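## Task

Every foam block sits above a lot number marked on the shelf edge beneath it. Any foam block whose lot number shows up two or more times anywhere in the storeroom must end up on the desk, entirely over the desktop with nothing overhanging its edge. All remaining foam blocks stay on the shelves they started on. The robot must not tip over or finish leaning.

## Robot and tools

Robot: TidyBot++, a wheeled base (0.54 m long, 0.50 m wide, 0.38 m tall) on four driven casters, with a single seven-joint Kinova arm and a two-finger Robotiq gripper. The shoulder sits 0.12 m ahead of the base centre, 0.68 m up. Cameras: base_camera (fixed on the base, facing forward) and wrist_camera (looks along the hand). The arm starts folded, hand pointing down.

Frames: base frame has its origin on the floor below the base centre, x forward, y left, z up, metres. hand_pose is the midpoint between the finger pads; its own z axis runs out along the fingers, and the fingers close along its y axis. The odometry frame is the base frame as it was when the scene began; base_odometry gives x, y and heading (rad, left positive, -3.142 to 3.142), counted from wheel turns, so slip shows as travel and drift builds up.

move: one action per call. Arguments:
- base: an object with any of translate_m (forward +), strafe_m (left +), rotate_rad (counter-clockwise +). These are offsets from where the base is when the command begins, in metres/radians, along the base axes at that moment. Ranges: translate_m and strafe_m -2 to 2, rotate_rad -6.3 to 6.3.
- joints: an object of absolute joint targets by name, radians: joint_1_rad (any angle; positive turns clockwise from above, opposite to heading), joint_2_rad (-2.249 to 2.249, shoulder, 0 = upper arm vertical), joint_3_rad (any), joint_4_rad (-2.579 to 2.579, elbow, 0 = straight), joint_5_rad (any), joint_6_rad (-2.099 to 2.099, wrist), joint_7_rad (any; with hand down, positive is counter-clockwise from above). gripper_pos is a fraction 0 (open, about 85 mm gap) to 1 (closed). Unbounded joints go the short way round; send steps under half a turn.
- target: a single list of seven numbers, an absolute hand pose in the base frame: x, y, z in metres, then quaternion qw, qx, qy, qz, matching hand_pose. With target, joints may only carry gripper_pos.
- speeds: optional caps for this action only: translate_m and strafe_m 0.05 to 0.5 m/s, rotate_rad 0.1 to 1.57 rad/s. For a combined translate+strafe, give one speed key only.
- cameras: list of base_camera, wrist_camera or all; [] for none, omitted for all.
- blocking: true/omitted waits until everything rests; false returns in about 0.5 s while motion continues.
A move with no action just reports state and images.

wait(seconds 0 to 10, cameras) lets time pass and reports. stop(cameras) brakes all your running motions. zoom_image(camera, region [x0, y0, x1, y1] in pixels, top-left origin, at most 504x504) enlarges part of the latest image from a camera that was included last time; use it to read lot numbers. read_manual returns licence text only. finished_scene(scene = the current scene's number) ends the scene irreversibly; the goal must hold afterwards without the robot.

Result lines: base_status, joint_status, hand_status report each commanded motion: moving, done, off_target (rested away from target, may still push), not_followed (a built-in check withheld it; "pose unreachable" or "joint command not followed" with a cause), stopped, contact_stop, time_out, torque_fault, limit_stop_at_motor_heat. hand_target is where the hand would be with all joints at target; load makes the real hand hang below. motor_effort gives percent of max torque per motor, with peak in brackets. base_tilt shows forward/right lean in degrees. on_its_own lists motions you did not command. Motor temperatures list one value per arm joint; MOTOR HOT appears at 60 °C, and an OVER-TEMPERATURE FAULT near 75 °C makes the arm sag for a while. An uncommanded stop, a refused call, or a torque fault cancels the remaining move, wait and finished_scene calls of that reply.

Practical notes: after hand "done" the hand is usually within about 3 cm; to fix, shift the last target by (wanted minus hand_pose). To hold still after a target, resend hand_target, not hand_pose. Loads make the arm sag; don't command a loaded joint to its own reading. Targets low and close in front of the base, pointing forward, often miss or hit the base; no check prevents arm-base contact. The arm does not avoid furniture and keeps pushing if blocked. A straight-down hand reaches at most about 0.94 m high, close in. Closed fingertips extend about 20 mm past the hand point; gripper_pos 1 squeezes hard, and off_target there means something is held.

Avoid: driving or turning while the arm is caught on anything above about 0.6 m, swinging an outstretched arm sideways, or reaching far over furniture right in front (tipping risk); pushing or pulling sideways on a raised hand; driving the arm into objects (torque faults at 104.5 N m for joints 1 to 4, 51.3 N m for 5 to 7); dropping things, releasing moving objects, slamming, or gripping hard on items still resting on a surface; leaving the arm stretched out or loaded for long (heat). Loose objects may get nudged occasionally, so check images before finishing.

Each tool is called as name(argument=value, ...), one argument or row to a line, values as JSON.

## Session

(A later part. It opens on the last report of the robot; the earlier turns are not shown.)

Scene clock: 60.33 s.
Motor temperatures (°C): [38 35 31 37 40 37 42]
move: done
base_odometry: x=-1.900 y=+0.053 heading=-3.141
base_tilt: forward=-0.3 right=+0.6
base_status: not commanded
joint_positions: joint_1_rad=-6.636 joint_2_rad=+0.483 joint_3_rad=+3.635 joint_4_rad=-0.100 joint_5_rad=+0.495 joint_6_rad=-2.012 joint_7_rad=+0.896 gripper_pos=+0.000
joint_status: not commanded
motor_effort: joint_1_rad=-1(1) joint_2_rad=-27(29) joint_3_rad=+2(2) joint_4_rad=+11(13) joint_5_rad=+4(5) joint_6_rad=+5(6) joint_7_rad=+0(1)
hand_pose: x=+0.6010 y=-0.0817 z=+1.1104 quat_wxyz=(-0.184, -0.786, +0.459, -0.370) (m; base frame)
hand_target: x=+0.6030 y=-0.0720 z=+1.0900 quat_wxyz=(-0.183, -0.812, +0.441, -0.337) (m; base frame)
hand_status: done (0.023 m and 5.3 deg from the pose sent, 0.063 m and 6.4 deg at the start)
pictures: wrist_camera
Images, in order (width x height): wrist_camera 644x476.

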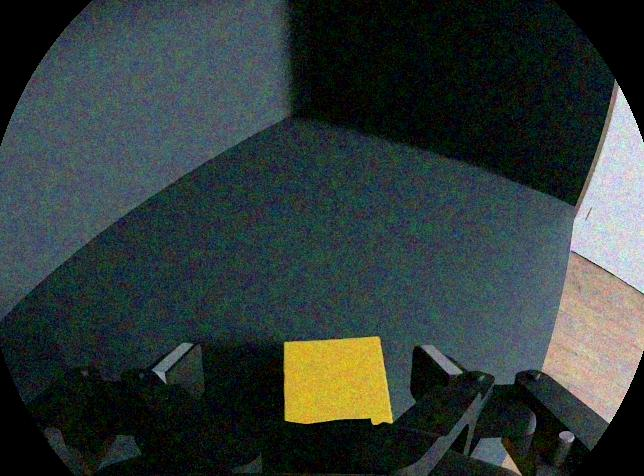

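move(
  target=[0.597, -0.079, 1.025, 0.1828, 0.812, -0.4409, 0.3366],
  cameras=["wrist_camera"],
)

Scene clock: 62.57 s.
Motor temperatures (°C): [38 35 31 37 40 37 42]
move: done
base_odometry: x=-1.900 y=+0.053 heading=-3.141
base_tilt: forward=-0.3 right=+0.6
base_status: not commanded
joint_positions: joint_1_rad=-6.707 joint_2_rad=+0.245 joint_3_rad=+3.416 joint_4_rad=-0.796 joint_5_rad=+0.600 joint_6_rad=-1.765 joint_7_rad=+0.646 gripper_pos=+0.000
joint_status: not commanded
motor_effort: joint_1_rad=-1(1) joint_2_rad=-23(28) joint_3_rad=+2(2) joint_4_rad=+15(17) joint_5_rad=+5(6) joint_6_rad=+3(6) joint_7_rad=+0(1)
hand_pose: x=+0.5861 y=-0.0771 z=+1.0147 quat_wxyz=(-0.177, -0.826, +0.442, -0.301) (m; base frame)
hand_target: x=+0.5970 y=-0.0790 z=+1.0250 quat_wxyz=(-0.183, -0.812, +0.441, -0.337) (m; base frame)
hand_status: done (0.015 m and 4.4 deg from the pose sent, 0.086 m and 5.3 deg at the start)
pictures: wrist_camera
Images, in order (width x height): wrist_camera 644x476.

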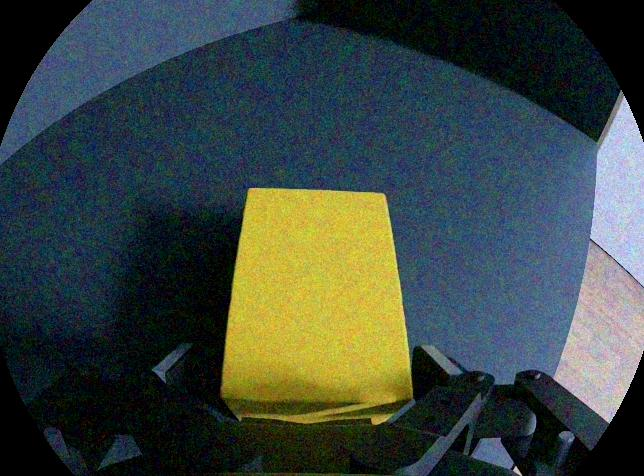

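move(
  joints={"gripper_pos":0.5},
  cameras=["wrist_camera"],
)

Scene clock: 63.57 s.
Motor temperatures (°C): [38 35 31 37 40 37 42]
move: off_target
base_odometry: x=-1.900 y=+0.053 heading=-3.141
base_tilt: forward=-0.3 right=+0.6
base_status: not commanded
joint_positions: joint_1_rad=-6.709 joint_2_rad=+0.240 joint_3_rad=+3.415 joint_4_rad=-0.798 joint_5_rad=+0.603 joint_6_rad=-1.761 joint_7_rad=+0.644 gripper_pos=+0.390
joint_status: gripper_pos off_target (ended at +0.390, target +0.500)
motor_effort: joint_1_rad=+0(1) joint_2_rad=-24(24) joint_3_rad=+1(2) joint_4_rad=+16(17) joint_5_rad=+6(6) joint_6_rad=+4(4) joint_7_rad=+0(1)
hand_pose: x=+0.5856 y=-0.0772 z=+1.0164 quat_wxyz=(-0.175, -0.825, +0.442, -0.304) (m; base frame)
hand_target: x=+0.5970 y=-0.0790 z=+1.0250 quat_wxyz=(-0.183, -0.812, +0.441, -0.337) (m; base frame)
hand_status: not commanded
pictures: wrist_camera
Images, in order (width x height): wrist_camera 644x476.

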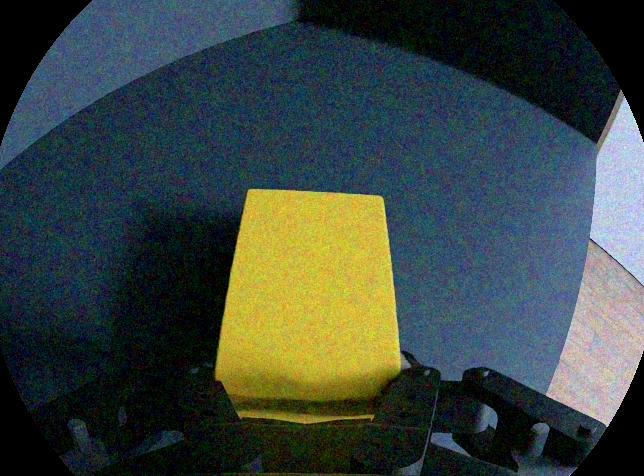

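move(
  joints={"gripper_pos":0.65},
  target=[0.577, -0.07, 1.1, 0.1828, 0.812, -0.4409, 0.3366],
  cameras=["wrist_camera"],
)

move(
  base={"translate_m":-0.65},
  cameras=["wrist_camera"],
)

Scene clock: 65.73 s.
Motor temperatures (°C): [38 35 31 37 40 37 42]
move: off_target
base_odometry: x=-1.900 y=+0.053 heading=-3.141
base_tilt: forward=-0.3 right=+0.6
base_status: not commanded
joint_positions: joint_1_rad=-6.709 joint_2_rad=+0.388 joint_3_rad=+3.615 joint_4_rad=-0.240 joint_5_rad=+0.577 joint_6_rad=-1.975 joint_7_rad=+0.868 gripper_pos=+0.390
joint_status: gripper_pos off_target (ended at +0.390, target +0.650)
motor_effort: joint_1_rad=+0(1) joint_2_rad=-25(25) joint_3_rad=+2(2) joint_4_rad=+12(18) joint_5_rad=+4(6) joint_6_rad=+6(6) joint_7_rad=+0(1)
hand_pose: x=+0.5725 y=-0.0868 z=+1.1218 quat_wxyz=(-0.184, -0.784, +0.463, -0.371) (m; base frame)
hand_target: x=+0.5770 y=-0.0700 z=+1.1000 quat_wxyz=(-0.183, -0.812, +0.441, -0.337) (m; base frame)
hand_status: done (0.028 m and 5.7 deg from the pose sent, 0.084 m and 4.1 deg at the start)
pictures: wrist_camera
Images, in order (width x height): wrist_camera 644x476.

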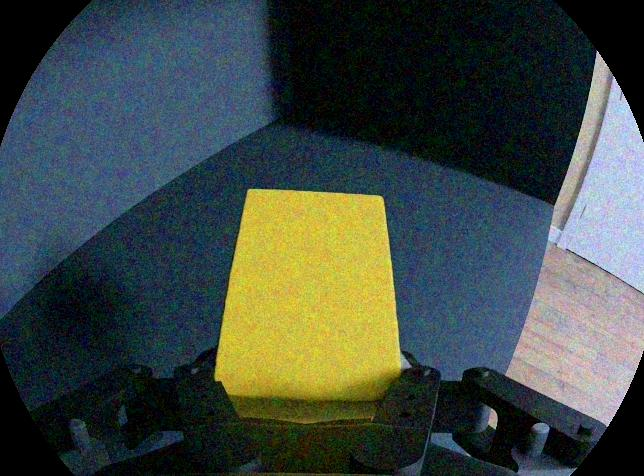

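Scene clock: 68.57 s.
Motor temperatures (°C): [38 35 31 37 40 37 42]
move: done
base_odometry: x=-1.250 y=+0.053 heading=-3.140
base_tilt: forward=-0.3 right=+0.6
base_status: done
joint_positions: joint_1_rad=-6.708 joint_2_rad=+0.405 joint_3_rad=+3.617 joint_4_rad=-0.237 joint_5_rad=+0.573 joint_6_rad=-1.982 joint_7_rad=+0.871 gripper_pos=+0.390
joint_status: not commanded
motor_effort: joint_1_rad=+0(2) joint_2_rad=-25(28) joint_3_rad=+2(3) joint_4_rad=+12(14) joint_5_rad=+5(5) joint_6_rad=+5(7) joint_7_rad=+0(1)
hand_pose: x=+0.5780 y=-0.0829 z=+1.1146 quat_wxyz=(-0.189, -0.787, +0.461, -0.364) (m; base frame)
hand_target: x=+0.5770 y=-0.0700 z=+1.1000 quat_wxyz=(-0.183, -0.812, +0.441, -0.337) (m; base frame)
hand_status: not commanded
pictures: wrist_camera
Images, in order (width x height): wrist_camera 644x476.

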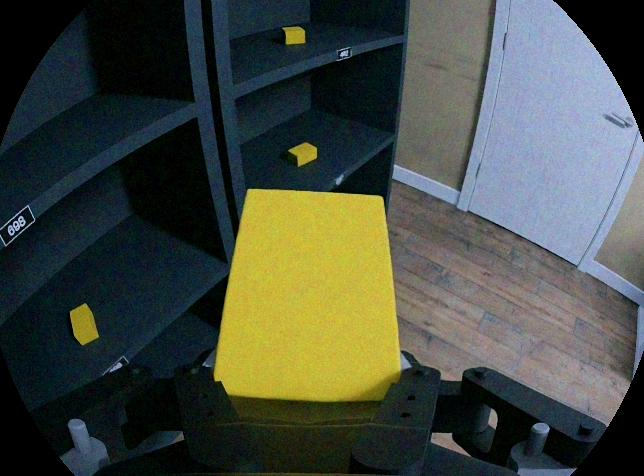

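move(
  base={"translate_m":-0.95},
  cameras=[],
)

move(
  base={"rotate_rad":-1.571},
)

Scene clock: 72.07 s.
Motor temperatures (°C): [38 35 31 37 40 37 42]
move: done
base_odometry: x=-0.300 y=+0.054 heading=-3.139
base_tilt: forward=-0.3 right=+0.6
base_status: done
joint_positions: joint_1_rad=-6.708 joint_2_rad=+0.405 joint_3_rad=+3.617 joint_4_rad=-0.236 joint_5_rad=+0.572 joint_6_rad=-1.983 joint_7_rad=+0.871 gripper_pos=+0.390
joint_status: not commanded
motor_effort: joint_1_rad=-1(2) joint_2_rad=-25(29) joint_3_rad=+2(3) joint_4_rad=+12(13) joint_5_rad=+5(5) joint_6_rad=+6(6) joint_7_rad=+0(1)
hand_pose: x=+0.5777 y=-0.0829 z=+1.1147 quat_wxyz=(-0.189, -0.787, +0.461, -0.364) (m; base frame)
hand_target: x=+0.5770 y=-0.0700 z=+1.1000 quat_wxyz=(-0.183, -0.812, +0.441, -0.337) (m; base frame)
hand_status: not commanded
pictures: none
No camera images: "cameras" was empty.

Scene clock: 74.47 s.
Motor temperatures (°C): [38 35 31 37 40 37 42]
move: done
base_odometry: x=-0.300 y=+0.055 heading=+1.574
base_tilt: forward=-0.3 right=+0.6
base_status: done
joint_positions: joint_1_rad=-6.698 joint_2_rad=+0.413 joint_3_rad=+3.621 joint_4_rad=-0.236 joint_5_rad=+0.570 joint_6_rad=-1.983 joint_7_rad=+0.871 gripper_pos=+0.390
joint_status: not commanded
motor_effort: joint_1_rad=+0(4) joint_2_rad=-25(30) joint_3_rad=+2(3) joint_4_rad=+11(14) joint_5_rad=+5(6) joint_6_rad=+6(6) joint_7_rad=+0(1)
hand_pose: x=+0.5798 y=-0.0865 z=+1.1117 quat_wxyz=(-0.194, -0.785, +0.464, -0.361) (m; base frame)
hand_target: x=+0.5770 y=-0.0700 z=+1.1000 quat_wxyz=(-0.183, -0.812, +0.441, -0.337) (m; base frame)
hand_status: not commanded
pictures: base_camera, wrist_camera
Images, in order (width x height): base_camera 644x364, wrist_camera 644x476.

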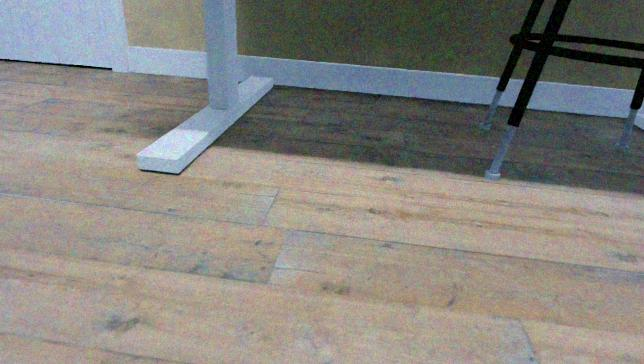

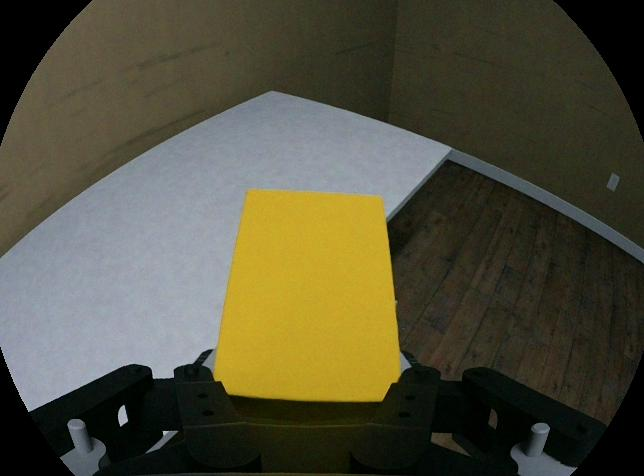

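move(
  base={"translate_m":0.4},
  cameras=[],
)

move(
  target=[0.6, -0.07, 0.86, 0.1828, 0.812, -0.4409, 0.3366],
  cameras=["wrist_camera"],
)

move(
  target=[0.6, -0.07, 0.80, 0.1828, 0.812, -0.4409, 0.3366],
  cameras=["wrist_camera"],
)

Scene clock: 77.10 s.
Motor temperatures (°C): [38 35 31 37 40 37 42]
move: done
base_odometry: x=-0.301 y=+0.455 heading=+1.573
base_tilt: forward=-0.3 right=+0.6
base_status: done
joint_positions: joint_1_rad=-6.698 joint_2_rad=+0.414 joint_3_rad=+3.621 joint_4_rad=-0.235 joint_5_rad=+0.570 joint_6_rad=-1.984 joint_7_rad=+0.871 gripper_pos=+0.390
joint_status: not commanded
motor_effort: joint_1_rad=+0(1) joint_2_rad=-25(30) joint_3_rad=+2(3) joint_4_rad=+12(13) joint_5_rad=+5(5) joint_6_rad=+6(7) joint_7_rad=+0(1)
hand_pose: x=+0.5800 y=-0.0863 z=+1.1114 quat_wxyz=(-0.194, -0.785, +0.464, -0.361) (m; base frame)
hand_target: x=+0.5770 y=-0.0700 z=+1.1000 quat_wxyz=(-0.183, -0.812, +0.441, -0.337) (m; base frame)
hand_status: not commanded
pictures: none
No camera images: "cameras" was empty.

Scene clock: 79.63 s.
Motor temperatures (°C): [38 35 31 37 40 37 42]
move: done
base_odometry: x=-0.301 y=+0.455 heading=+1.573
base_tilt: forward=-0.3 right=+0.6
base_status: not commanded
joint_positions: joint_1_rad=-6.677 joint_2_rad=+0.163 joint_3_rad=+3.243 joint_4_rad=-1.444 joint_5_rad=+0.694 joint_6_rad=-1.385 joint_7_rad=+0.212 gripper_pos=+0.390
joint_status: not commanded
motor_effort: joint_1_rad=-1(1) joint_2_rad=-23(26) joint_3_rad=+1(3) joint_4_rad=+17(19) joint_5_rad=+7(7) joint_6_rad=+1(6) joint_7_rad=+0(1)
hand_pose: x=+0.5882 y=-0.0582 z=+0.8518 quat_wxyz=(-0.183, -0.825, +0.442, -0.302) (m; base frame)
hand_target: x=+0.6000 y=-0.0700 z=+0.8600 quat_wxyz=(-0.183, -0.812, +0.441, -0.337) (m; base frame)
hand_status: done (0.019 m and 4.2 deg from the pose sent, 0.253 m and 5.1 deg at the start)
pictures: wrist_camera
Images, in order (width x height): wrist_camera 644x476.

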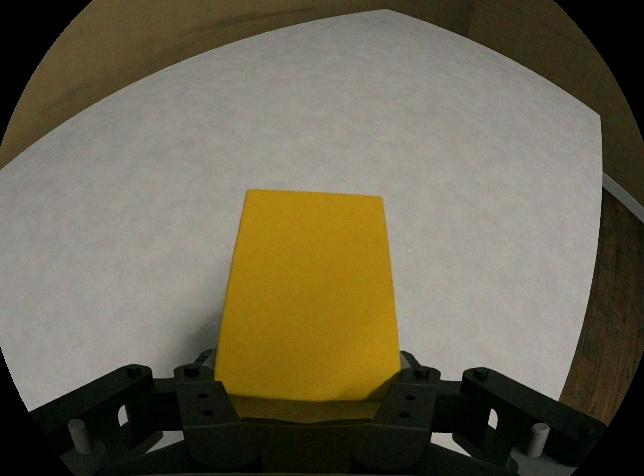

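Scene clock: 80.77 s.
Motor temperatures (°C): [38 35 31 37 40 37 42]
move: done
base_odometry: x=-0.301 y=+0.455 heading=+1.573
base_tilt: forward=-0.3 right=+0.6
base_status: not commanded
joint_positions: joint_1_rad=-6.677 joint_2_rad=+0.162 joint_3_rad=+3.243 joint_4_rad=-1.614 joint_5_rad=+0.730 joint_6_rad=-1.247 joint_7_rad=+0.076 gripper_pos=+0.390
joint_status: not commanded
motor_effort: joint_1_rad=-1(1) joint_2_rad=-23(24) joint_3_rad=+1(1) joint_4_rad=+18(19) joint_5_rad=+6(7) joint_6_rad=+0(1) joint_7_rad=+0(0)
hand_pose: x=+0.5854 y=-0.0610 z=+0.8005 quat_wxyz=(-0.178, -0.820, +0.448, -0.309) (m; base frame)
hand_target: x=+0.6000 y=-0.0700 z=+0.8000 quat_wxyz=(-0.183, -0.812, +0.441, -0.337) (m; base frame)
hand_status: done (0.017 m and 3.5 deg from the pose sent, 0.054 m and 4.2 deg at the start)
pictures: wrist_camera
Images, in order (width x height): wrist_camera 644x476.

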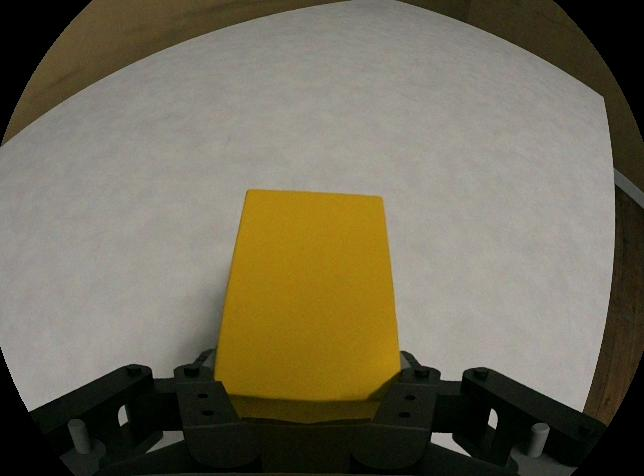

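move(
  target=[0.6, -0.07, 0.775, 0.1828, 0.812, -0.4409, 0.3366],
  cameras=[],
)

move(
  target=[0.6, -0.07, 0.755, 0.1828, 0.812, -0.4409, 0.3366],
  cameras=["wrist_camera"],
)

move(
  target=[0.6, -0.07, 0.740, 0.1828, 0.812, -0.4409, 0.3366],
  cameras=["wrist_camera"],
)

Scene clock: 81.80 s.
Motor temperatures (°C): [38 35 31 37 40 37 42]
move: done
base_odometry: x=-0.301 y=+0.455 heading=+1.573
base_tilt: forward=-0.3 right=+0.6
base_status: not commanded
joint_positions: joint_1_rad=-6.683 joint_2_rad=+0.170 joint_3_rad=+3.263 joint_4_rad=-1.679 joint_5_rad=+0.749 joint_6_rad=-1.186 joint_7_rad=+0.016 gripper_pos=+0.390
joint_status: not commanded
motor_effort: joint_1_rad=+0(1) joint_2_rad=-22(24) joint_3_rad=+1(1) joint_4_rad=+17(19) joint_5_rad=+6(7) joint_6_rad=+0(1) joint_7_rad=+0(0)
hand_pose: x=+0.5846 y=-0.0670 z=+0.7787 quat_wxyz=(-0.177, -0.815, +0.455, -0.312) (m; base frame)
hand_target: x=+0.6000 y=-0.0700 z=+0.7750 quat_wxyz=(-0.183, -0.812, +0.441, -0.337) (m; base frame)
hand_status: done (0.016 m and 3.3 deg from the pose sent, 0.031 m and 3.5 deg at the start)
pictures: none
No camera images: "cameras" was empty.

Scene clock: 82.60 s.
Motor temperatures (°C): [38 35 31 37 40 37 42]
move: done
base_odometry: x=-0.301 y=+0.455 heading=+1.573
base_tilt: forward=-0.3 right=+0.6
base_status: not commanded
joint_positions: joint_1_rad=-6.700 joint_2_rad=+0.185 joint_3_rad=+3.287 joint_4_rad=-1.726 joint_5_rad=+0.765 joint_6_rad=-1.137 joint_7_rad=-0.032 gripper_pos=+0.390
joint_status: not commanded
motor_effort: joint_1_rad=+0(1) joint_2_rad=-23(25) joint_3_rad=+1(1) joint_4_rad=+17(18) joint_5_rad=+6(7) joint_6_rad=+1(1) joint_7_rad=+0(1)
hand_pose: x=+0.5855 y=-0.0687 z=+0.7600 quat_wxyz=(-0.178, -0.813, +0.457, -0.314) (m; base frame)
hand_target: x=+0.6000 y=-0.0700 z=+0.7550 quat_wxyz=(-0.183, -0.812, +0.441, -0.337) (m; base frame)
hand_status: done (0.015 m and 3.3 deg from the pose sent, 0.028 m and 3.3 deg at the start)
pictures: wrist_camera
Images, in order (width x height): wrist_camera 644x476.

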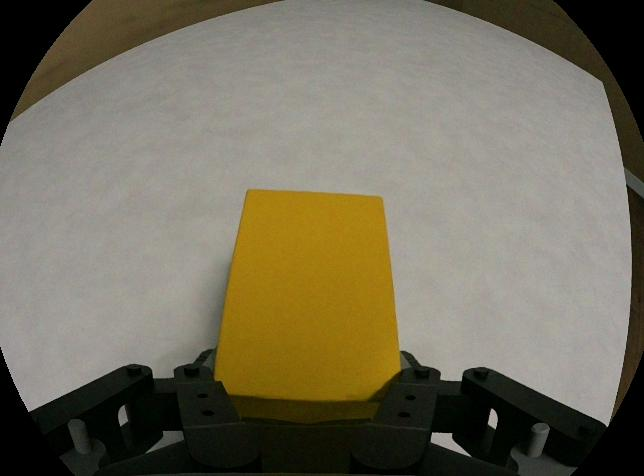

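Scene clock: 83.33 s.
Motor temperatures (°C): [38 35 31 37 40 37 42]
move: done
base_odometry: x=-0.301 y=+0.455 heading=+1.573
base_tilt: forward=-0.3 right=+0.6
base_status: not commanded
joint_positions: joint_1_rad=-6.717 joint_2_rad=+0.199 joint_3_rad=+3.310 joint_4_rad=-1.760 joint_5_rad=+0.778 joint_6_rad=-1.099 joint_7_rad=-0.068 gripper_pos=+0.390
joint_status: not commanded
motor_effort: joint_1_rad=-1(1) joint_2_rad=-23(24) joint_3_rad=+1(1) joint_4_rad=+16(18) joint_5_rad=+6(7) joint_6_rad=+0(0) joint_7_rad=+0(0)
hand_pose: x=+0.5864 y=-0.0694 z=+0.7459 quat_wxyz=(-0.178, -0.811, +0.459, -0.316) (m; base frame)
hand_target: x=+0.6000 y=-0.0700 z=+0.7400 quat_wxyz=(-0.183, -0.812, +0.441, -0.337) (m; base frame)
hand_status: done (0.015 m and 3.2 deg from the pose sent, 0.025 m and 3.3 deg at the start)
pictures: wrist_camera
Images, in order (width x height): wrist_camera 644x476.

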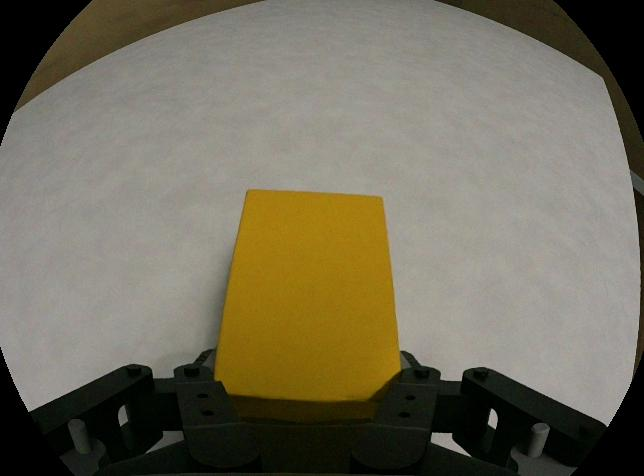

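move(
  target=[0.6, -0.07, 0.725, 0.1828, 0.812, -0.4409, 0.3366],
  cameras=[],
)

move(
  target=[0.6, -0.07, 0.712, 0.1828, 0.812, -0.4409, 0.3366],
  cameras=["wrist_camera"],
)

move(
  target=[0.6, -0.07, 0.7, 0.1828, 0.812, -0.4409, 0.3366],
  cameras=["wrist_camera"],
)

Scene clock: 84.20 s.
Motor temperatures (°C): [38 35 31 37 40 37 42]
move: off_target
base_odometry: x=-0.301 y=+0.455 heading=+1.573
base_tilt: forward=-0.3 right=+0.6
base_status: not commanded
joint_positions: joint_1_rad=-6.745 joint_2_rad=+0.199 joint_3_rad=+3.331 joint_4_rad=-1.778 joint_5_rad=+0.801 joint_6_rad=-1.086 joint_7_rad=-0.101 gripper_pos=+0.390
joint_status: not commanded
motor_effort: joint_1_rad=+0(1) joint_2_rad=-16(23) joint_3_rad=+1(2) joint_4_rad=+15(17) joint_5_rad=+5(6) joint_6_rad=+4(4) joint_7_rad=-1(1)
hand_pose: x=+0.5869 y=-0.0692 z=+0.7449 quat_wxyz=(-0.179, -0.808, +0.458, -0.325) (m; base frame)
hand_target: x=+0.6000 y=-0.0700 z=+0.7250 quat_wxyz=(-0.183, -0.812, +0.441, -0.337) (m; base frame)
hand_status: off_target (0.024 m and 2.5 deg from the pose sent, 0.025 m and 3.2 deg at the start)
pictures: none
No camera images: "cameras" was empty.

Scene clock: 84.83 s.
Motor temperatures (°C): [38 35 31 37 40 37 42]
move: off_target
base_odometry: x=-0.301 y=+0.455 heading=+1.573
base_tilt: forward=-0.4 right=+0.6
base_status: not commanded
joint_positions: joint_1_rad=-6.770 joint_2_rad=+0.197 joint_3_rad=+3.352 joint_4_rad=-1.793 joint_5_rad=+0.819 joint_6_rad=-1.075 joint_7_rad=-0.130 gripper_pos=+0.390
joint_status: not commanded
motor_effort: joint_1_rad=+2(2) joint_2_rad=-12(17) joint_3_rad=+3(3) joint_4_rad=+13(14) joint_5_rad=+4(5) joint_6_rad=+5(7) joint_7_rad=-1(1)
hand_pose: x=+0.5870 y=-0.0694 z=+0.7445 quat_wxyz=(-0.178, -0.804, +0.459, -0.333) (m; base frame)
hand_target: x=+0.6000 y=-0.0700 z=+0.7120 quat_wxyz=(-0.183, -0.812, +0.441, -0.337) (m; base frame)
hand_status: off_target (0.035 m and 2.4 deg from the pose sent, 0.035 m and 2.5 deg at the start)
pictures: wrist_camera
Images, in order (width x height): wrist_camera 644x476.

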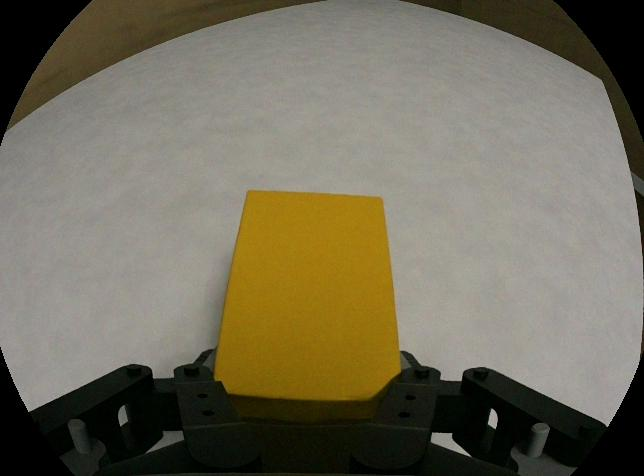

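Scene clock: 85.47 s.
Motor temperatures (°C): [38 35 31 37 40 37 42]
move: off_target
base_odometry: x=-0.301 y=+0.454 heading=+1.573
base_tilt: forward=-0.4 right=+0.6
base_status: not commanded
joint_positions: joint_1_rad=-6.795 joint_2_rad=+0.195 joint_3_rad=+3.373 joint_4_rad=-1.808 joint_5_rad=+0.836 joint_6_rad=-1.064 joint_7_rad=-0.157 gripper_pos=+0.390
joint_status: not commanded
motor_effort: joint_1_rad=+3(4) joint_2_rad=-8(12) joint_3_rad=+3(4) joint_4_rad=+10(13) joint_5_rad=+3(4) joint_6_rad=+8(9) joint_7_rad=-1(1)
hand_pose: x=+0.5871 y=-0.0694 z=+0.7443 quat_wxyz=(-0.178, -0.800, +0.460, -0.341) (m; base frame)
hand_target: x=+0.6000 y=-0.0700 z=+0.7000 quat_wxyz=(-0.183, -0.812, +0.441, -0.337) (m; base frame)
hand_status: off_target (0.046 m and 2.7 deg from the pose sent, 0.046 m and 2.4 deg at the start)
pictures: wrist_camera
Images, in order (width x height): wrist_camera 644x476.

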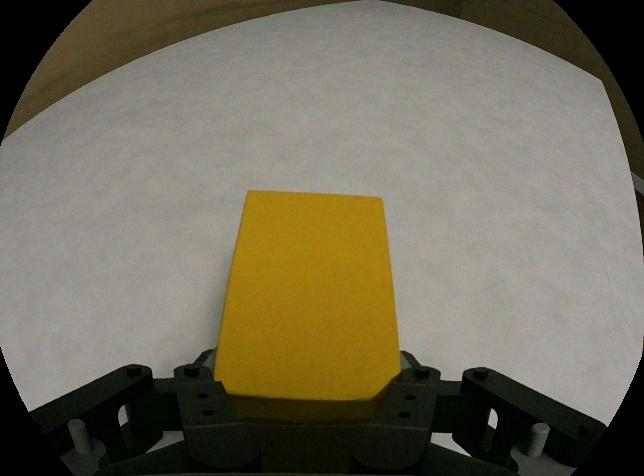

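Contact at .745. Ease up, release, retreat.

move(
  target=[0.6, -0.07, 0.738, 0.1828, 0.812, -0.4409, 0.3366],
  cameras=[],
)

move(
  joints={"gripper_pos":0},
  cameras=[],
)

move(
  target=[0.54, 0.02, 0.84, 0.1828, 0.812, -0.4409, 0.3366],
  cameras=["wrist_camera"],
)

Scene clock: 86.50 s.
Motor temperatures (°C): [38 35 31 37 40 37 42]
move: done
base_odometry: x=-0.301 y=+0.454 heading=+1.573
base_tilt: forward=-0.3 right=+0.6
base_status: not commanded
joint_positions: joint_1_rad=-6.760 joint_2_rad=+0.193 joint_3_rad=+3.335 joint_4_rad=-1.802 joint_5_rad=+0.836 joint_6_rad=-1.069 joint_7_rad=-0.135 gripper_pos=+0.390
joint_status: not commanded
motor_effort: joint_1_rad=+1(3) joint_2_rad=-16(17) joint_3_rad=+2(3) joint_4_rad=+16(17) joint_5_rad=+7(7) joint_6_rad=+6(8) joint_7_rad=-1(1)
hand_pose: x=+0.5878 y=-0.0691 z=+0.7453 quat_wxyz=(-0.178, -0.806, +0.453, -0.338) (m; base frame)
hand_target: x=+0.6000 y=-0.0700 z=+0.7380 quat_wxyz=(-0.183, -0.812, +0.441, -0.337) (m; base frame)
hand_status: done (0.014 m and 1.6 deg from the pose sent, 0.014 m and 2.7 deg at the start)
pictures: none
No camera images: "cameras" was empty.

Scene clock: 87.40 s.
Motor temperatures (°C): [38 35 31 37 40 37 42]
move: done
base_odometry: x=-0.301 y=+0.455 heading=+1.573
base_tilt: forward=-0.3 right=+0.6
base_status: not commanded
joint_positions: joint_1_rad=-6.752 joint_2_rad=+0.212 joint_3_rad=+3.335 joint_4_rad=-1.802 joint_5_rad=+0.836 joint_6_rad=-1.056 joint_7_rad=-0.135 gripper_pos=+0.000
joint_status: all done
motor_effort: joint_1_rad=+0(2) joint_2_rad=-23(24) joint_3_rad=+1(2) joint_4_rad=+17(17) joint_5_rad=+6(7) joint_6_rad=+0(6) joint_7_rad=+0(1)
hand_pose: x=+0.5916 y=-0.0697 z=+0.7375 quat_wxyz=(-0.181, -0.808, +0.451, -0.334) (m; base frame)
hand_target: x=+0.6000 y=-0.0700 z=+0.7380 quat_wxyz=(-0.183, -0.812, +0.441, -0.337) (m; base frame)
hand_status: not commanded
pictures: none
No camera images: "cameras" was empty.

Scene clock: 89.10 s.
Motor temperatures (°C): [38 35 31 37 40 37 42]
move: done
base_odometry: x=-0.301 y=+0.455 heading=+1.573
base_tilt: forward=-0.3 right=+0.6
base_status: not commanded
joint_positions: joint_1_rad=-6.796 joint_2_rad=+0.127 joint_3_rad=+3.075 joint_4_rad=-1.583 joint_5_rad=+0.836 joint_6_rad=-1.450 joint_7_rad=-0.135 gripper_pos=+0.000
joint_status: not commanded
motor_effort: joint_1_rad=+0(1) joint_2_rad=-21(25) joint_3_rad=+0(2) joint_4_rad=+16(18) joint_5_rad=+7(8) joint_6_rad=+0(1) joint_7_rad=-1(1)
hand_pose: x=+0.5562 y=+0.0116 z=+0.8434 quat_wxyz=(-0.173, -0.802, +0.445, -0.359) (m; base frame)
hand_target: x=+0.5400 y=+0.0200 z=+0.8400 quat_wxyz=(-0.183, -0.812, +0.441, -0.337) (m; base frame)
hand_status: done (0.019 m and 3.1 deg from the pose sent, 0.146 m and 1.3 deg at the start)
pictures: wrist_camera
Images, in order (width x height): wrist_camera 644x476.

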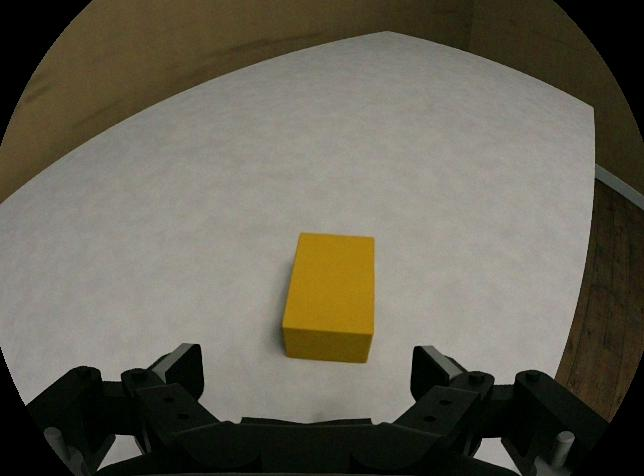

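move(
  base={"translate_m":-0.4},
  cameras=[],
)

move(
  base={"rotate_rad":1.5686},
  cameras=[],
)

move(
  base={"translate_m":1.4},
  target=[0.5, 0.0, 0.82, 0, 0.924, 0, 0.383],
  cameras=["wrist_camera"],
)

Scene clock: 92.00 s.
Motor temperatures (°C): [38 36 30 37 40 37 42]
move: done
base_odometry: x=-0.300 y=+0.054 heading=+1.573
base_tilt: forward=-0.4 right=+0.6
base_status: done
joint_positions: joint_1_rad=-6.797 joint_2_rad=+0.117 joint_3_rad=+3.073 joint_4_rad=-1.582 joint_5_rad=+0.836 joint_6_rad=-1.458 joint_7_rad=-0.135 gripper_pos=+0.000
joint_status: not commanded
motor_effort: joint_1_rad=+0(3) joint_2_rad=-21(25) joint_3_rad=+0(2) joint_4_rad=+17(18) joint_5_rad=+7(8) joint_6_rad=+0(1) joint_7_rad=+0(1)
hand_pose: x=+0.5528 y=+0.0107 z=+0.8476 quat_wxyz=(-0.171, -0.801, +0.446, -0.361) (m; base frame)
hand_target: x=+0.5400 y=+0.0200 z=+0.8400 quat_wxyz=(-0.183, -0.812, +0.441, -0.337) (m; base frame)
hand_status: not commanded
pictures: none
No camera images: "cameras" was empty.

Scene clock: 94.33 s.
Motor temperatures (°C): [38 36 30 37 40 37 42]
move: done
base_odometry: x=-0.300 y=+0.054 heading=+3.141
base_tilt: forward=-0.3 right=+0.6
base_status: done
joint_positions: joint_1_rad=-6.806 joint_2_rad=+0.117 joint_3_rad=+3.065 joint_4_rad=-1.581 joint_5_rad=+0.836 joint_6_rad=-1.458 joint_7_rad=-0.135 gripper_pos=+0.000
joint_status: not commanded
motor_effort: joint_1_rad=-1(3) joint_2_rad=-21(24) joint_3_rad=+1(2) joint_4_rad=+17(18) joint_5_rad=+7(8) joint_6_rad=+0(2) joint_7_rad=+0(1)
hand_pose: x=+0.5527 y=+0.0179 z=+0.8473 quat_wxyz=(-0.168, -0.805, +0.440, -0.362) (m; base frame)
hand_target: x=+0.5400 y=+0.0200 z=+0.8400 quat_wxyz=(-0.183, -0.812, +0.441, -0.337) (m; base frame)
hand_status: not commanded
pictures: none
No camera images: "cameras" was empty.

Scene clock: 98.50 s.
Motor temperatures (°C): [38 36 30 37 40 37 42]
move: done
base_odometry: x=-1.700 y=+0.055 heading=-3.140
base_tilt: forward=-0.3 right=+0.6
base_status: done
joint_positions: joint_1_rad=-6.306 joint_2_rad=-0.362 joint_3_rad=+3.134 joint_4_rad=-2.018 joint_5_rad=+0.070 joint_6_rad=-0.727 joint_7_rad=+1.531 gripper_pos=+0.000
joint_status: not commanded
motor_effort: joint_1_rad=+0(2) joint_2_rad=-8(21) joint_3_rad=+1(2) joint_4_rad=+21(21) joint_5_rad=+1(8) joint_6_rad=+6(7) joint_7_rad=+0(1)
hand_pose: x=+0.4973 y=-0.0013 z=+0.8230 quat_wxyz=(-0.020, -0.928, -0.012, -0.371) (m; base frame)
hand_target: x=+0.5000 y=+0.0000 z=+0.8200 quat_wxyz=(+0.000, -0.924, +0.000, -0.383) (m; base frame)
hand_status: done (0.004 m and 3.0 deg from the pose sent, 0.062 m and 56.3 deg at the start)
pictures: wrist_camera
Images, in order (width x height): wrist_camera 644x476.

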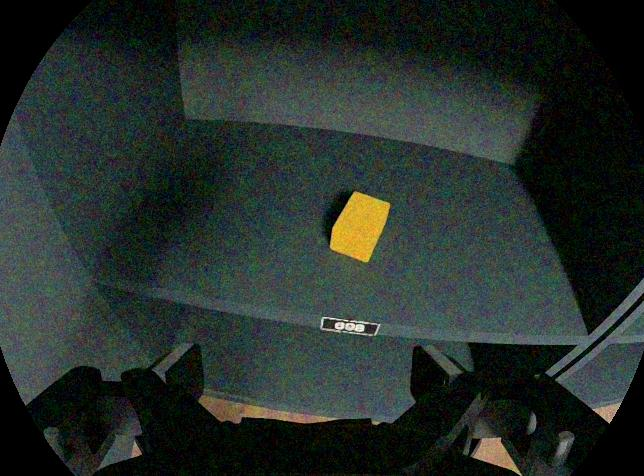

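move(
  target=[0.5, -0.025, 0.66, 0.0797, 0.9037, -0.1922, 0.3746],
  cameras=[],
)

move(
  base={"translate_m":0.2},
  speeds={"translate_m":0.25},
  cameras=["wrist_camera"],
)

Scene clock: 101.57 s.
Motor temperatures (°C): [38 36 30 37 40 37 42]
move: done
base_odometry: x=-1.700 y=+0.055 heading=-3.140
base_tilt: forward=-0.3 right=+0.6
base_status: not commanded
joint_positions: joint_1_rad=-5.023 joint_2_rad=-0.362 joint_3_rad=+1.951 joint_4_rad=-2.373 joint_5_rad=-0.127 joint_6_rad=-0.200 joint_7_rad=+1.341 gripper_pos=+0.000
joint_status: not commanded
motor_effort: joint_1_rad=+0(1) joint_2_rad=+3(7) joint_3_rad=+5(5) joint_4_rad=+16(21) joint_5_rad=+1(2) joint_6_rad=+5(7) joint_7_rad=-1(1)
hand_pose: x=+0.4997 y=-0.0244 z=+0.6629 quat_wxyz=(-0.099, -0.917, +0.145, -0.358) (m; base frame)
hand_target: x=+0.5000 y=-0.0250 z=+0.6600 quat_wxyz=(-0.080, -0.904, +0.192, -0.375) (m; base frame)
hand_status: done (0.003 m and 6.4 deg from the pose sent, 0.165 m and 24.6 deg at the start)
pictures: none
No camera images: "cameras" was empty.

Scene clock: 103.23 s.
Motor temperatures (°C): [38 35 30 37 40 37 42]
move: done
base_odometry: x=-1.900 y=+0.054 heading=-3.139
base_tilt: forward=-0.3 right=+0.6
base_status: done
joint_positions: joint_1_rad=-5.021 joint_2_rad=-0.362 joint_3_rad=+1.950 joint_4_rad=-2.378 joint_5_rad=-0.128 joint_6_rad=-0.195 joint_7_rad=+1.340 gripper_pos=+0.000
joint_status: not commanded
motor_effort: joint_1_rad=+0(1) joint_2_rad=+3(4) joint_3_rad=+5(6) joint_4_rad=+16(18) joint_5_rad=+1(1) joint_6_rad=+6(7) joint_7_rad=+0(1)
hand_pose: x=+0.4987 y=-0.0255 z=+0.6618 quat_wxyz=(-0.099, -0.917, +0.147, -0.358) (m; base frame)
hand_target: x=+0.5000 y=-0.0250 z=+0.6600 quat_wxyz=(-0.080, -0.904, +0.192, -0.375) (m; base frame)
hand_status: not commanded
pictures: wrist_camera
Images, in order (width x height): wrist_camera 644x476.

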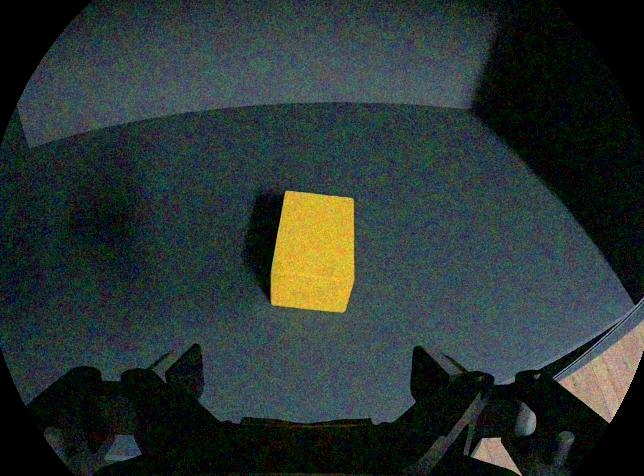

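move(
  target=[0.63, -0.082, 0.578, 0.0797, 0.9037, -0.1922, 0.3746],
  cameras=["wrist_camera"],
)

Scene clock: 106.40 s.
Motor temperatures (°C): [38 35 30 37 40 37 42]
move: done
base_odometry: x=-1.900 y=+0.054 heading=-3.139
base_tilt: forward=-0.3 right=+0.6
base_status: not commanded
joint_positions: joint_1_rad=-3.778 joint_2_rad=-0.479 joint_3_rad=+0.904 joint_4_rad=-2.238 joint_5_rad=+0.494 joint_6_rad=+0.199 joint_7_rad=+0.634 gripper_pos=+0.000
joint_status: not commanded
motor_effort: joint_1_rad=+0(1) joint_2_rad=+18(20) joint_3_rad=+6(7) joint_4_rad=+10(16) joint_5_rad=+0(1) joint_6_rad=+3(7) joint_7_rad=+0(1)
hand_pose: x=+0.6224 y=-0.0894 z=+0.5891 quat_wxyz=(-0.083, -0.897, +0.216, -0.378) (m; base frame)
hand_target: x=+0.6300 y=-0.0820 z=+0.5780 quat_wxyz=(-0.080, -0.904, +0.192, -0.375) (m; base frame)
hand_status: done (0.015 m and 2.9 deg from the pose sent, 0.166 m and 6.2 deg at the start)
pictures: wrist_camera
Images, in order (width x height): wrist_camera 644x476.

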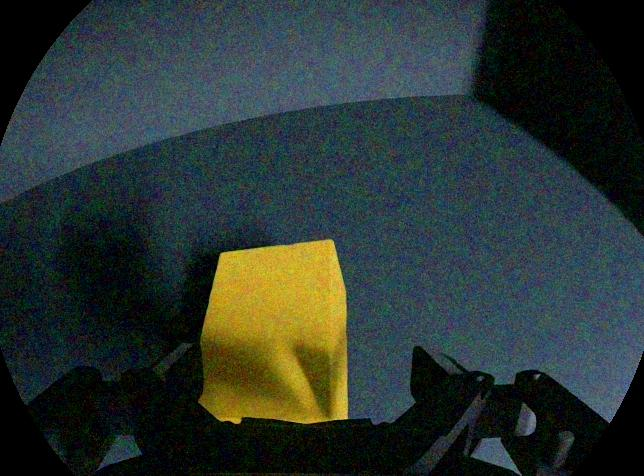

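move(
  target=[0.637, -0.064, 0.588, 0.0797, 0.9037, -0.1922, 0.3746],
  cameras=["wrist_camera"],
)

move(
  target=[0.644, -0.062, 0.562, 0.0797, 0.9037, -0.1922, 0.3746],
  cameras=["wrist_camera"],
)

Scene clock: 107.50 s.
Motor temperatures (°C): [38 35 30 37 40 37 42]
move: done
base_odometry: x=-1.900 y=+0.054 heading=-3.139
base_tilt: forward=-0.3 right=+0.6
base_status: not commanded
joint_positions: joint_1_rad=-3.775 joint_2_rad=-0.479 joint_3_rad=+0.823 joint_4_rad=-2.216 joint_5_rad=+0.343 joint_6_rad=+0.169 joint_7_rad=+0.808 gripper_pos=+0.000
joint_status: not commanded
motor_effort: joint_1_rad=+0(1) joint_2_rad=+22(22) joint_3_rad=+6(7) joint_4_rad=+12(13) joint_5_rad=+0(0) joint_6_rad=+5(5) joint_7_rad=+0(1)
hand_pose: x=+0.6319 y=-0.0612 z=+0.5834 quat_wxyz=(-0.080, -0.906, +0.183, -0.373) (m; base frame)
hand_target: x=+0.6370 y=-0.0640 z=+0.5880 quat_wxyz=(-0.080, -0.904, +0.192, -0.375) (m; base frame)
hand_status: done (0.007 m and 1.2 deg from the pose sent, 0.029 m and 2.9 deg at the start)
pictures: wrist_camera
Images, in order (width x height): wrist_camera 644x476.

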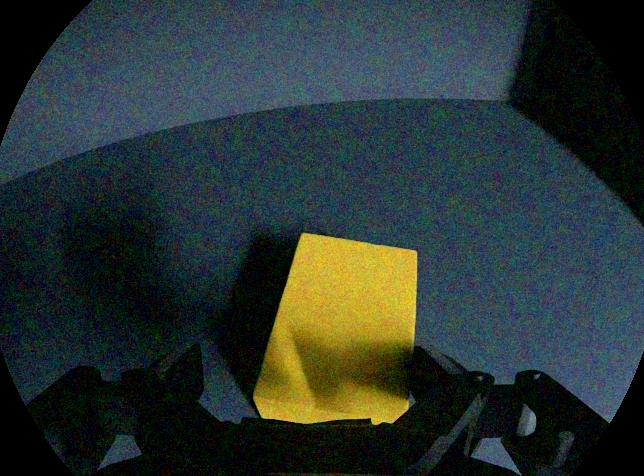

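Scene clock: 108.43 s.
Motor temperatures (°C): [38 35 30 37 40 37 42]
move: done
base_odometry: x=-1.900 y=+0.054 heading=-3.139
base_tilt: forward=-0.3 right=+0.6
base_status: not commanded
joint_positions: joint_1_rad=-3.775 joint_2_rad=-0.558 joint_3_rad=+0.837 joint_4_rad=-2.216 joint_5_rad=+0.391 joint_6_rad=+0.195 joint_7_rad=+0.677 gripper_pos=+0.000
joint_status: not commanded
motor_effort: joint_1_rad=+0(1) joint_2_rad=+24(25) joint_3_rad=+7(7) joint_4_rad=+11(13) joint_5_rad=+0(0) joint_6_rad=+4(5) joint_7_rad=+0(1)
hand_pose: x=+0.6298 y=-0.0671 z=+0.5584 quat_wxyz=(-0.086, -0.905, +0.209, -0.361) (m; base frame)
hand_target: x=+0.6440 y=-0.0620 z=+0.5620 quat_wxyz=(-0.080, -0.904, +0.192, -0.375) (m; base frame)
hand_status: done (0.016 m and 2.6 deg from the pose sent, 0.025 m and 1.2 deg at the start)
pictures: wrist_camera
Images, in order (width x height): wrist_camera 644x476.

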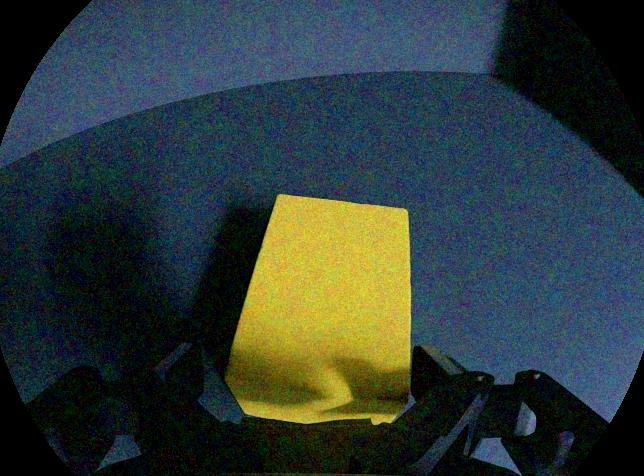

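move(
  joints={"gripper_pos":0.5},
  cameras=["wrist_camera"],
)

move(
  joints={"gripper_pos":0.65},
  target=[0.630, -0.07, 0.64, 0.0797, 0.9037, -0.1922, 0.3746],
  cameras=["wrist_camera"],
)

Scene clock: 109.47 s.
Motor temperatures (°C): [38 35 30 37 40 37 42]
move: off_target
base_odometry: x=-1.900 y=+0.054 heading=-3.139
base_tilt: forward=-0.3 right=+0.6
base_status: not commanded
joint_positions: joint_1_rad=-3.775 joint_2_rad=-0.559 joint_3_rad=+0.840 joint_4_rad=-2.213 joint_5_rad=+0.391 joint_6_rad=+0.197 joint_7_rad=+0.677 gripper_pos=+0.386
joint_status: gripper_pos off_target (ended at +0.386, target +0.500)
motor_effort: joint_1_rad=+0(1) joint_2_rad=+23(24) joint_3_rad=+7(7) joint_4_rad=+11(12) joint_5_rad=+0(0) joint_6_rad=+4(5) joint_7_rad=+0(1)
hand_pose: x=+0.6318 y=-0.0681 z=+0.5601 quat_wxyz=(-0.086, -0.904, +0.209, -0.363) (m; base frame)
hand_target: x=+0.6440 y=-0.0620 z=+0.5620 quat_wxyz=(-0.080, -0.904, +0.192, -0.375) (m; base frame)
hand_status: not commanded
pictures: wrist_camera
Images, in order (width x height): wrist_camera 644x476.

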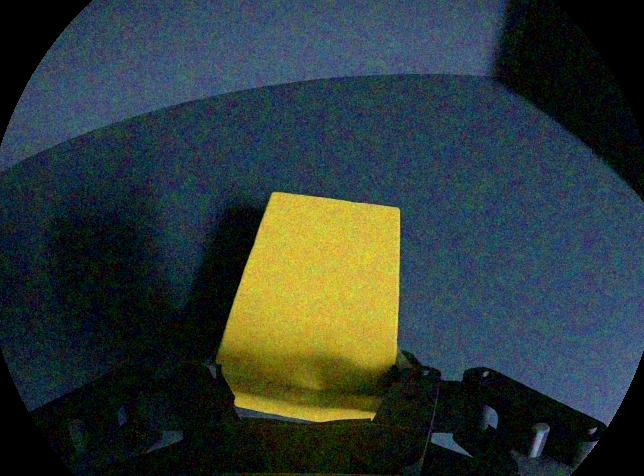

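Scene clock: 111.20 s.
Motor temperatures (°C): [38 36 30 37 40 37 42]
move: off_target
base_odometry: x=-1.900 y=+0.054 heading=-3.139
base_tilt: forward=-0.3 right=+0.6
base_status: not commanded
joint_positions: joint_1_rad=-3.831 joint_2_rad=-0.342 joint_3_rad=+0.886 joint_4_rad=-2.162 joint_5_rad=-0.249 joint_6_rad=+0.018 joint_7_rad=+1.479 gripper_pos=+0.386
joint_status: gripper_pos off_target (ended at +0.386, target +0.650)
motor_effort: joint_1_rad=+0(1) joint_2_rad=+19(25) joint_3_rad=+5(7) joint_4_rad=+15(16) joint_5_rad=+1(1) joint_6_rad=+7(7) joint_7_rad=+0(1)
hand_pose: x=+0.6309 y=-0.0773 z=+0.6401 quat_wxyz=(-0.090, -0.900, +0.183, -0.384) (m; base frame)
hand_target: x=+0.6300 y=-0.0700 z=+0.6400 quat_wxyz=(-0.080, -0.904, +0.192, -0.375) (m; base frame)
hand_status: done (0.007 m and 2.0 deg from the pose sent, 0.080 m and 2.4 deg at the start)
pictures: wrist_camera
Images, in order (width x height): wrist_camera 644x476.

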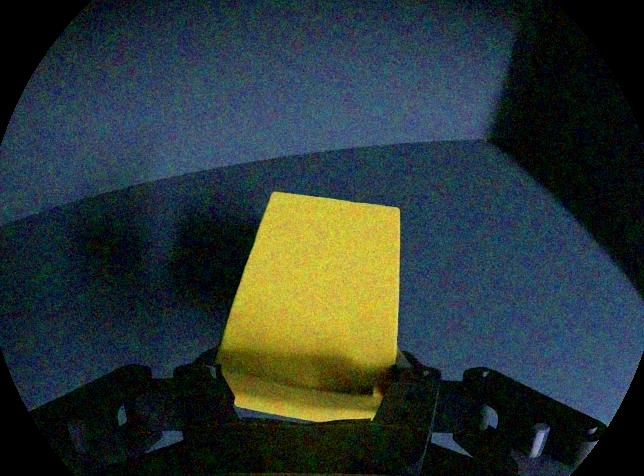

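move(
  base={"translate_m":-0.6},
  cameras=["wrist_camera"],
)

move(
  target=[0.56, -0.05, 0.98, 0.0797, 0.9037, -0.1922, 0.3746],
  base={"translate_m":-1.3},
  cameras=["wrist_camera"],
)

move(
  base={"rotate_rad":-1.572},
  cameras=["wrist_camera"],
)

move(
  base={"translate_m":0.4},
  cameras=[],
)

move(
  target=[0.6, -0.05, 0.80, 0.0797, 0.9037, -0.1922, 0.3746],
  cameras=["wrist_camera"],
)

Scene clock: 114.17 s.
Motor temperatures (°C): [38 36 30 37 40 37 42]
move: done
base_odometry: x=-1.300 y=+0.056 heading=-3.138
base_tilt: forward=-0.3 right=+0.6
base_status: done
joint_positions: joint_1_rad=-3.835 joint_2_rad=-0.337 joint_3_rad=+0.889 joint_4_rad=-2.153 joint_5_rad=-0.251 joint_6_rad=+0.012 joint_7_rad=+1.482 gripper_pos=+0.386
joint_status: not commanded
motor_effort: joint_1_rad=-1(2) joint_2_rad=+19(21) joint_3_rad=+5(6) joint_4_rad=+15(17) joint_5_rad=+1(1) joint_6_rad=+7(8) joint_7_rad=+0(1)
hand_pose: x=+0.6342 y=-0.0762 z=+0.6447 quat_wxyz=(-0.088, -0.899, +0.182, -0.387) (m; base frame)
hand_target: x=+0.6300 y=-0.0700 z=+0.6400 quat_wxyz=(-0.080, -0.904, +0.192, -0.375) (m; base frame)
hand_status: not commanded
pictures: wrist_camera
Images, in order (width x height): wrist_camera 644x476.

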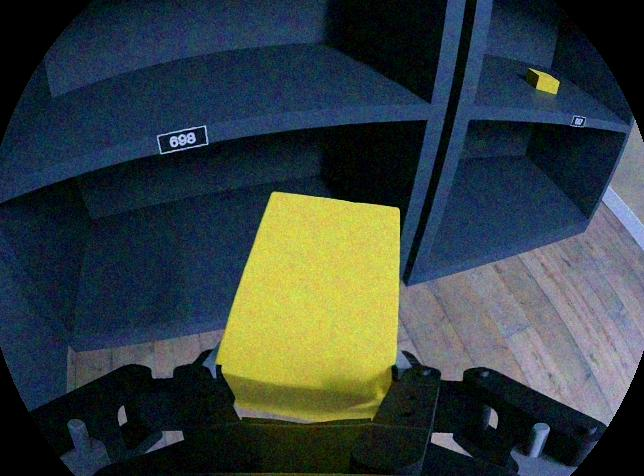

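Scene clock: 118.37 s.
Motor temperatures (°C): [38 36 30 37 40 37 42]
move: done
base_odometry: x=+0.000 y=+0.060 heading=-3.138
base_tilt: forward=-0.4 right=+0.6
base_status: done
joint_positions: joint_1_rad=-6.217 joint_2_rad=-0.147 joint_3_rad=+2.963 joint_4_rad=-1.385 joint_5_rad=+0.308 joint_6_rad=-1.169 joint_7_rad=+1.069 gripper_pos=+0.386
joint_status: not commanded
motor_effort: joint_1_rad=+0(1) joint_2_rad=-13(21) joint_3_rad=+1(6) joint_4_rad=+20(22) joint_5_rad=+3(4) joint_6_rad=+6(8) joint_7_rad=+0(1)
hand_pose: x=+0.5633 y=-0.0288 z=+0.9834 quat_wxyz=(-0.051, -0.905, +0.169, -0.387) (m; base frame)
hand_target: x=+0.5600 y=-0.0500 z=+0.9800 quat_wxyz=(-0.080, -0.904, +0.192, -0.375) (m; base frame)
hand_status: done (0.022 m and 4.5 deg from the pose sent, 0.344 m and 2.1 deg at the start)
pictures: wrist_camera
Images, in order (width x height): wrist_camera 644x476.

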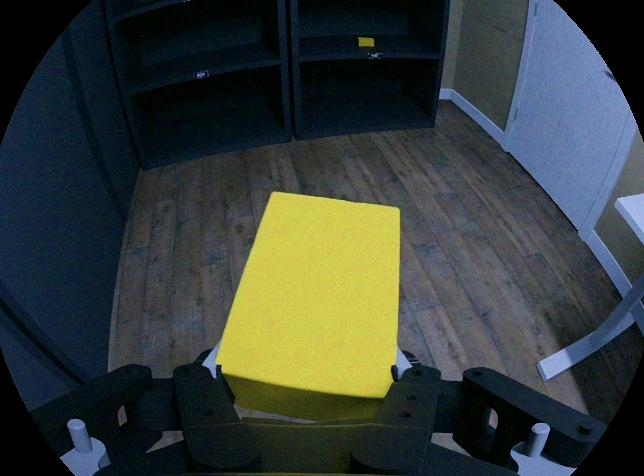

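Scene clock: 120.67 s.
Motor temperatures (°C): [38 36 30 37 40 37 42]
move: done
base_odometry: x=+0.000 y=+0.060 heading=+1.574
base_tilt: forward=-0.3 right=+0.6
base_status: done
joint_positions: joint_1_rad=-6.224 joint_2_rad=-0.136 joint_3_rad=+2.976 joint_4_rad=-1.384 joint_5_rad=+0.317 joint_6_rad=-1.170 joint_7_rad=+1.068 gripper_pos=+0.386
joint_status: not commanded
motor_effort: joint_1_rad=+0(2) joint_2_rad=-14(17) joint_3_rad=+1(3) joint_4_rad=+20(21) joint_5_rad=+3(4) joint_6_rad=+6(7) joint_7_rad=+0(1)
hand_pose: x=+0.5663 y=-0.0346 z=+0.9795 quat_wxyz=(-0.056, -0.906, +0.172, -0.383) (m; base frame)
hand_target: x=+0.5600 y=-0.0500 z=+0.9800 quat_wxyz=(-0.080, -0.904, +0.192, -0.375) (m; base frame)
hand_status: not commanded
pictures: wrist_camera
Images, in order (width x height): wrist_camera 644x476.

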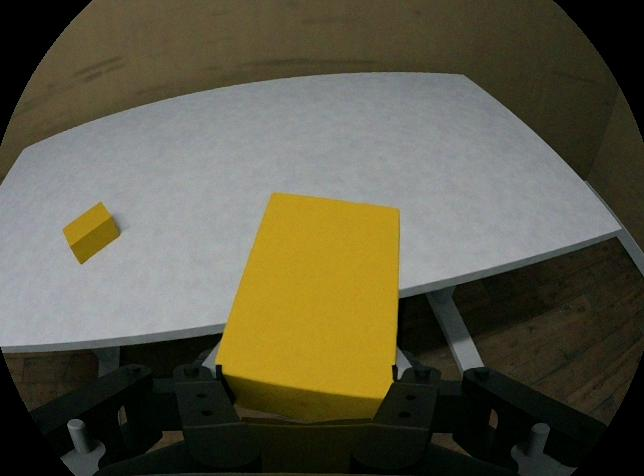

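Scene clock: 122.83 s.
Motor temperatures (°C): [38 36 30 37 40 37 42]
move: done
base_odometry: x=-0.001 y=+0.460 heading=+1.574
base_tilt: forward=-0.3 right=+0.6
base_status: done
joint_positions: joint_1_rad=-6.224 joint_2_rad=-0.128 joint_3_rad=+2.976 joint_4_rad=-1.383 joint_5_rad=+0.317 joint_6_rad=-1.172 joint_7_rad=+1.068 gripper_pos=+0.386
joint_status: not commanded
motor_effort: joint_1_rad=+0(1) joint_2_rad=-15(18) joint_3_rad=+1(1) joint_4_rad=+20(21) joint_5_rad=+3(4) joint_6_rad=+6(7) joint_7_rad=+0(1)
hand_pose: x=+0.5683 y=-0.0349 z=+0.9760 quat_wxyz=(-0.057, -0.907, +0.172, -0.379) (m; base frame)
hand_target: x=+0.5600 y=-0.0500 z=+0.9800 quat_wxyz=(-0.080, -0.904, +0.192, -0.375) (m; base frame)
hand_status: not commanded
pictures: none
No camera images: "cameras" was empty.

Scene clock: 124.87 s.
Motor temperatures (°C): [38 36 30 37 40 37 42]
move: done
base_odometry: x=-0.001 y=+0.460 heading=+1.574
base_tilt: forward=-0.3 right=+0.6
base_status: not commanded
joint_positions: joint_1_rad=-6.278 joint_2_rad=-0.066 joint_3_rad=+3.010 joint_4_rad=-1.852 joint_5_rad=+0.537 joint_6_rad=-0.752 joint_7_rad=+0.715 gripper_pos=+0.386
joint_status: not commanded
motor_effort: joint_1_rad=-1(1) joint_2_rad=-17(18) joint_3_rad=+0(1) joint_4_rad=+20(22) joint_5_rad=+4(4) joint_6_rad=+5(6) joint_7_rad=+0(1)
hand_pose: x=+0.5896 y=-0.0475 z=+0.8082 quat_wxyz=(-0.072, -0.906, +0.204, -0.363) (m; base frame)
hand_target: x=+0.6000 y=-0.0500 z=+0.8000 quat_wxyz=(-0.080, -0.904, +0.192, -0.375) (m; base frame)
hand_status: done (0.013 m and 2.1 deg from the pose sent, 0.179 m and 3.5 deg at the start)
pictures: wrist_camera
Images, in order (width x height): wrist_camera 644x476.

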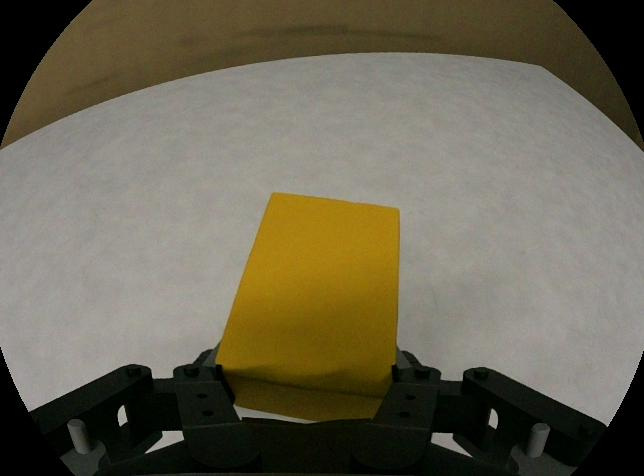

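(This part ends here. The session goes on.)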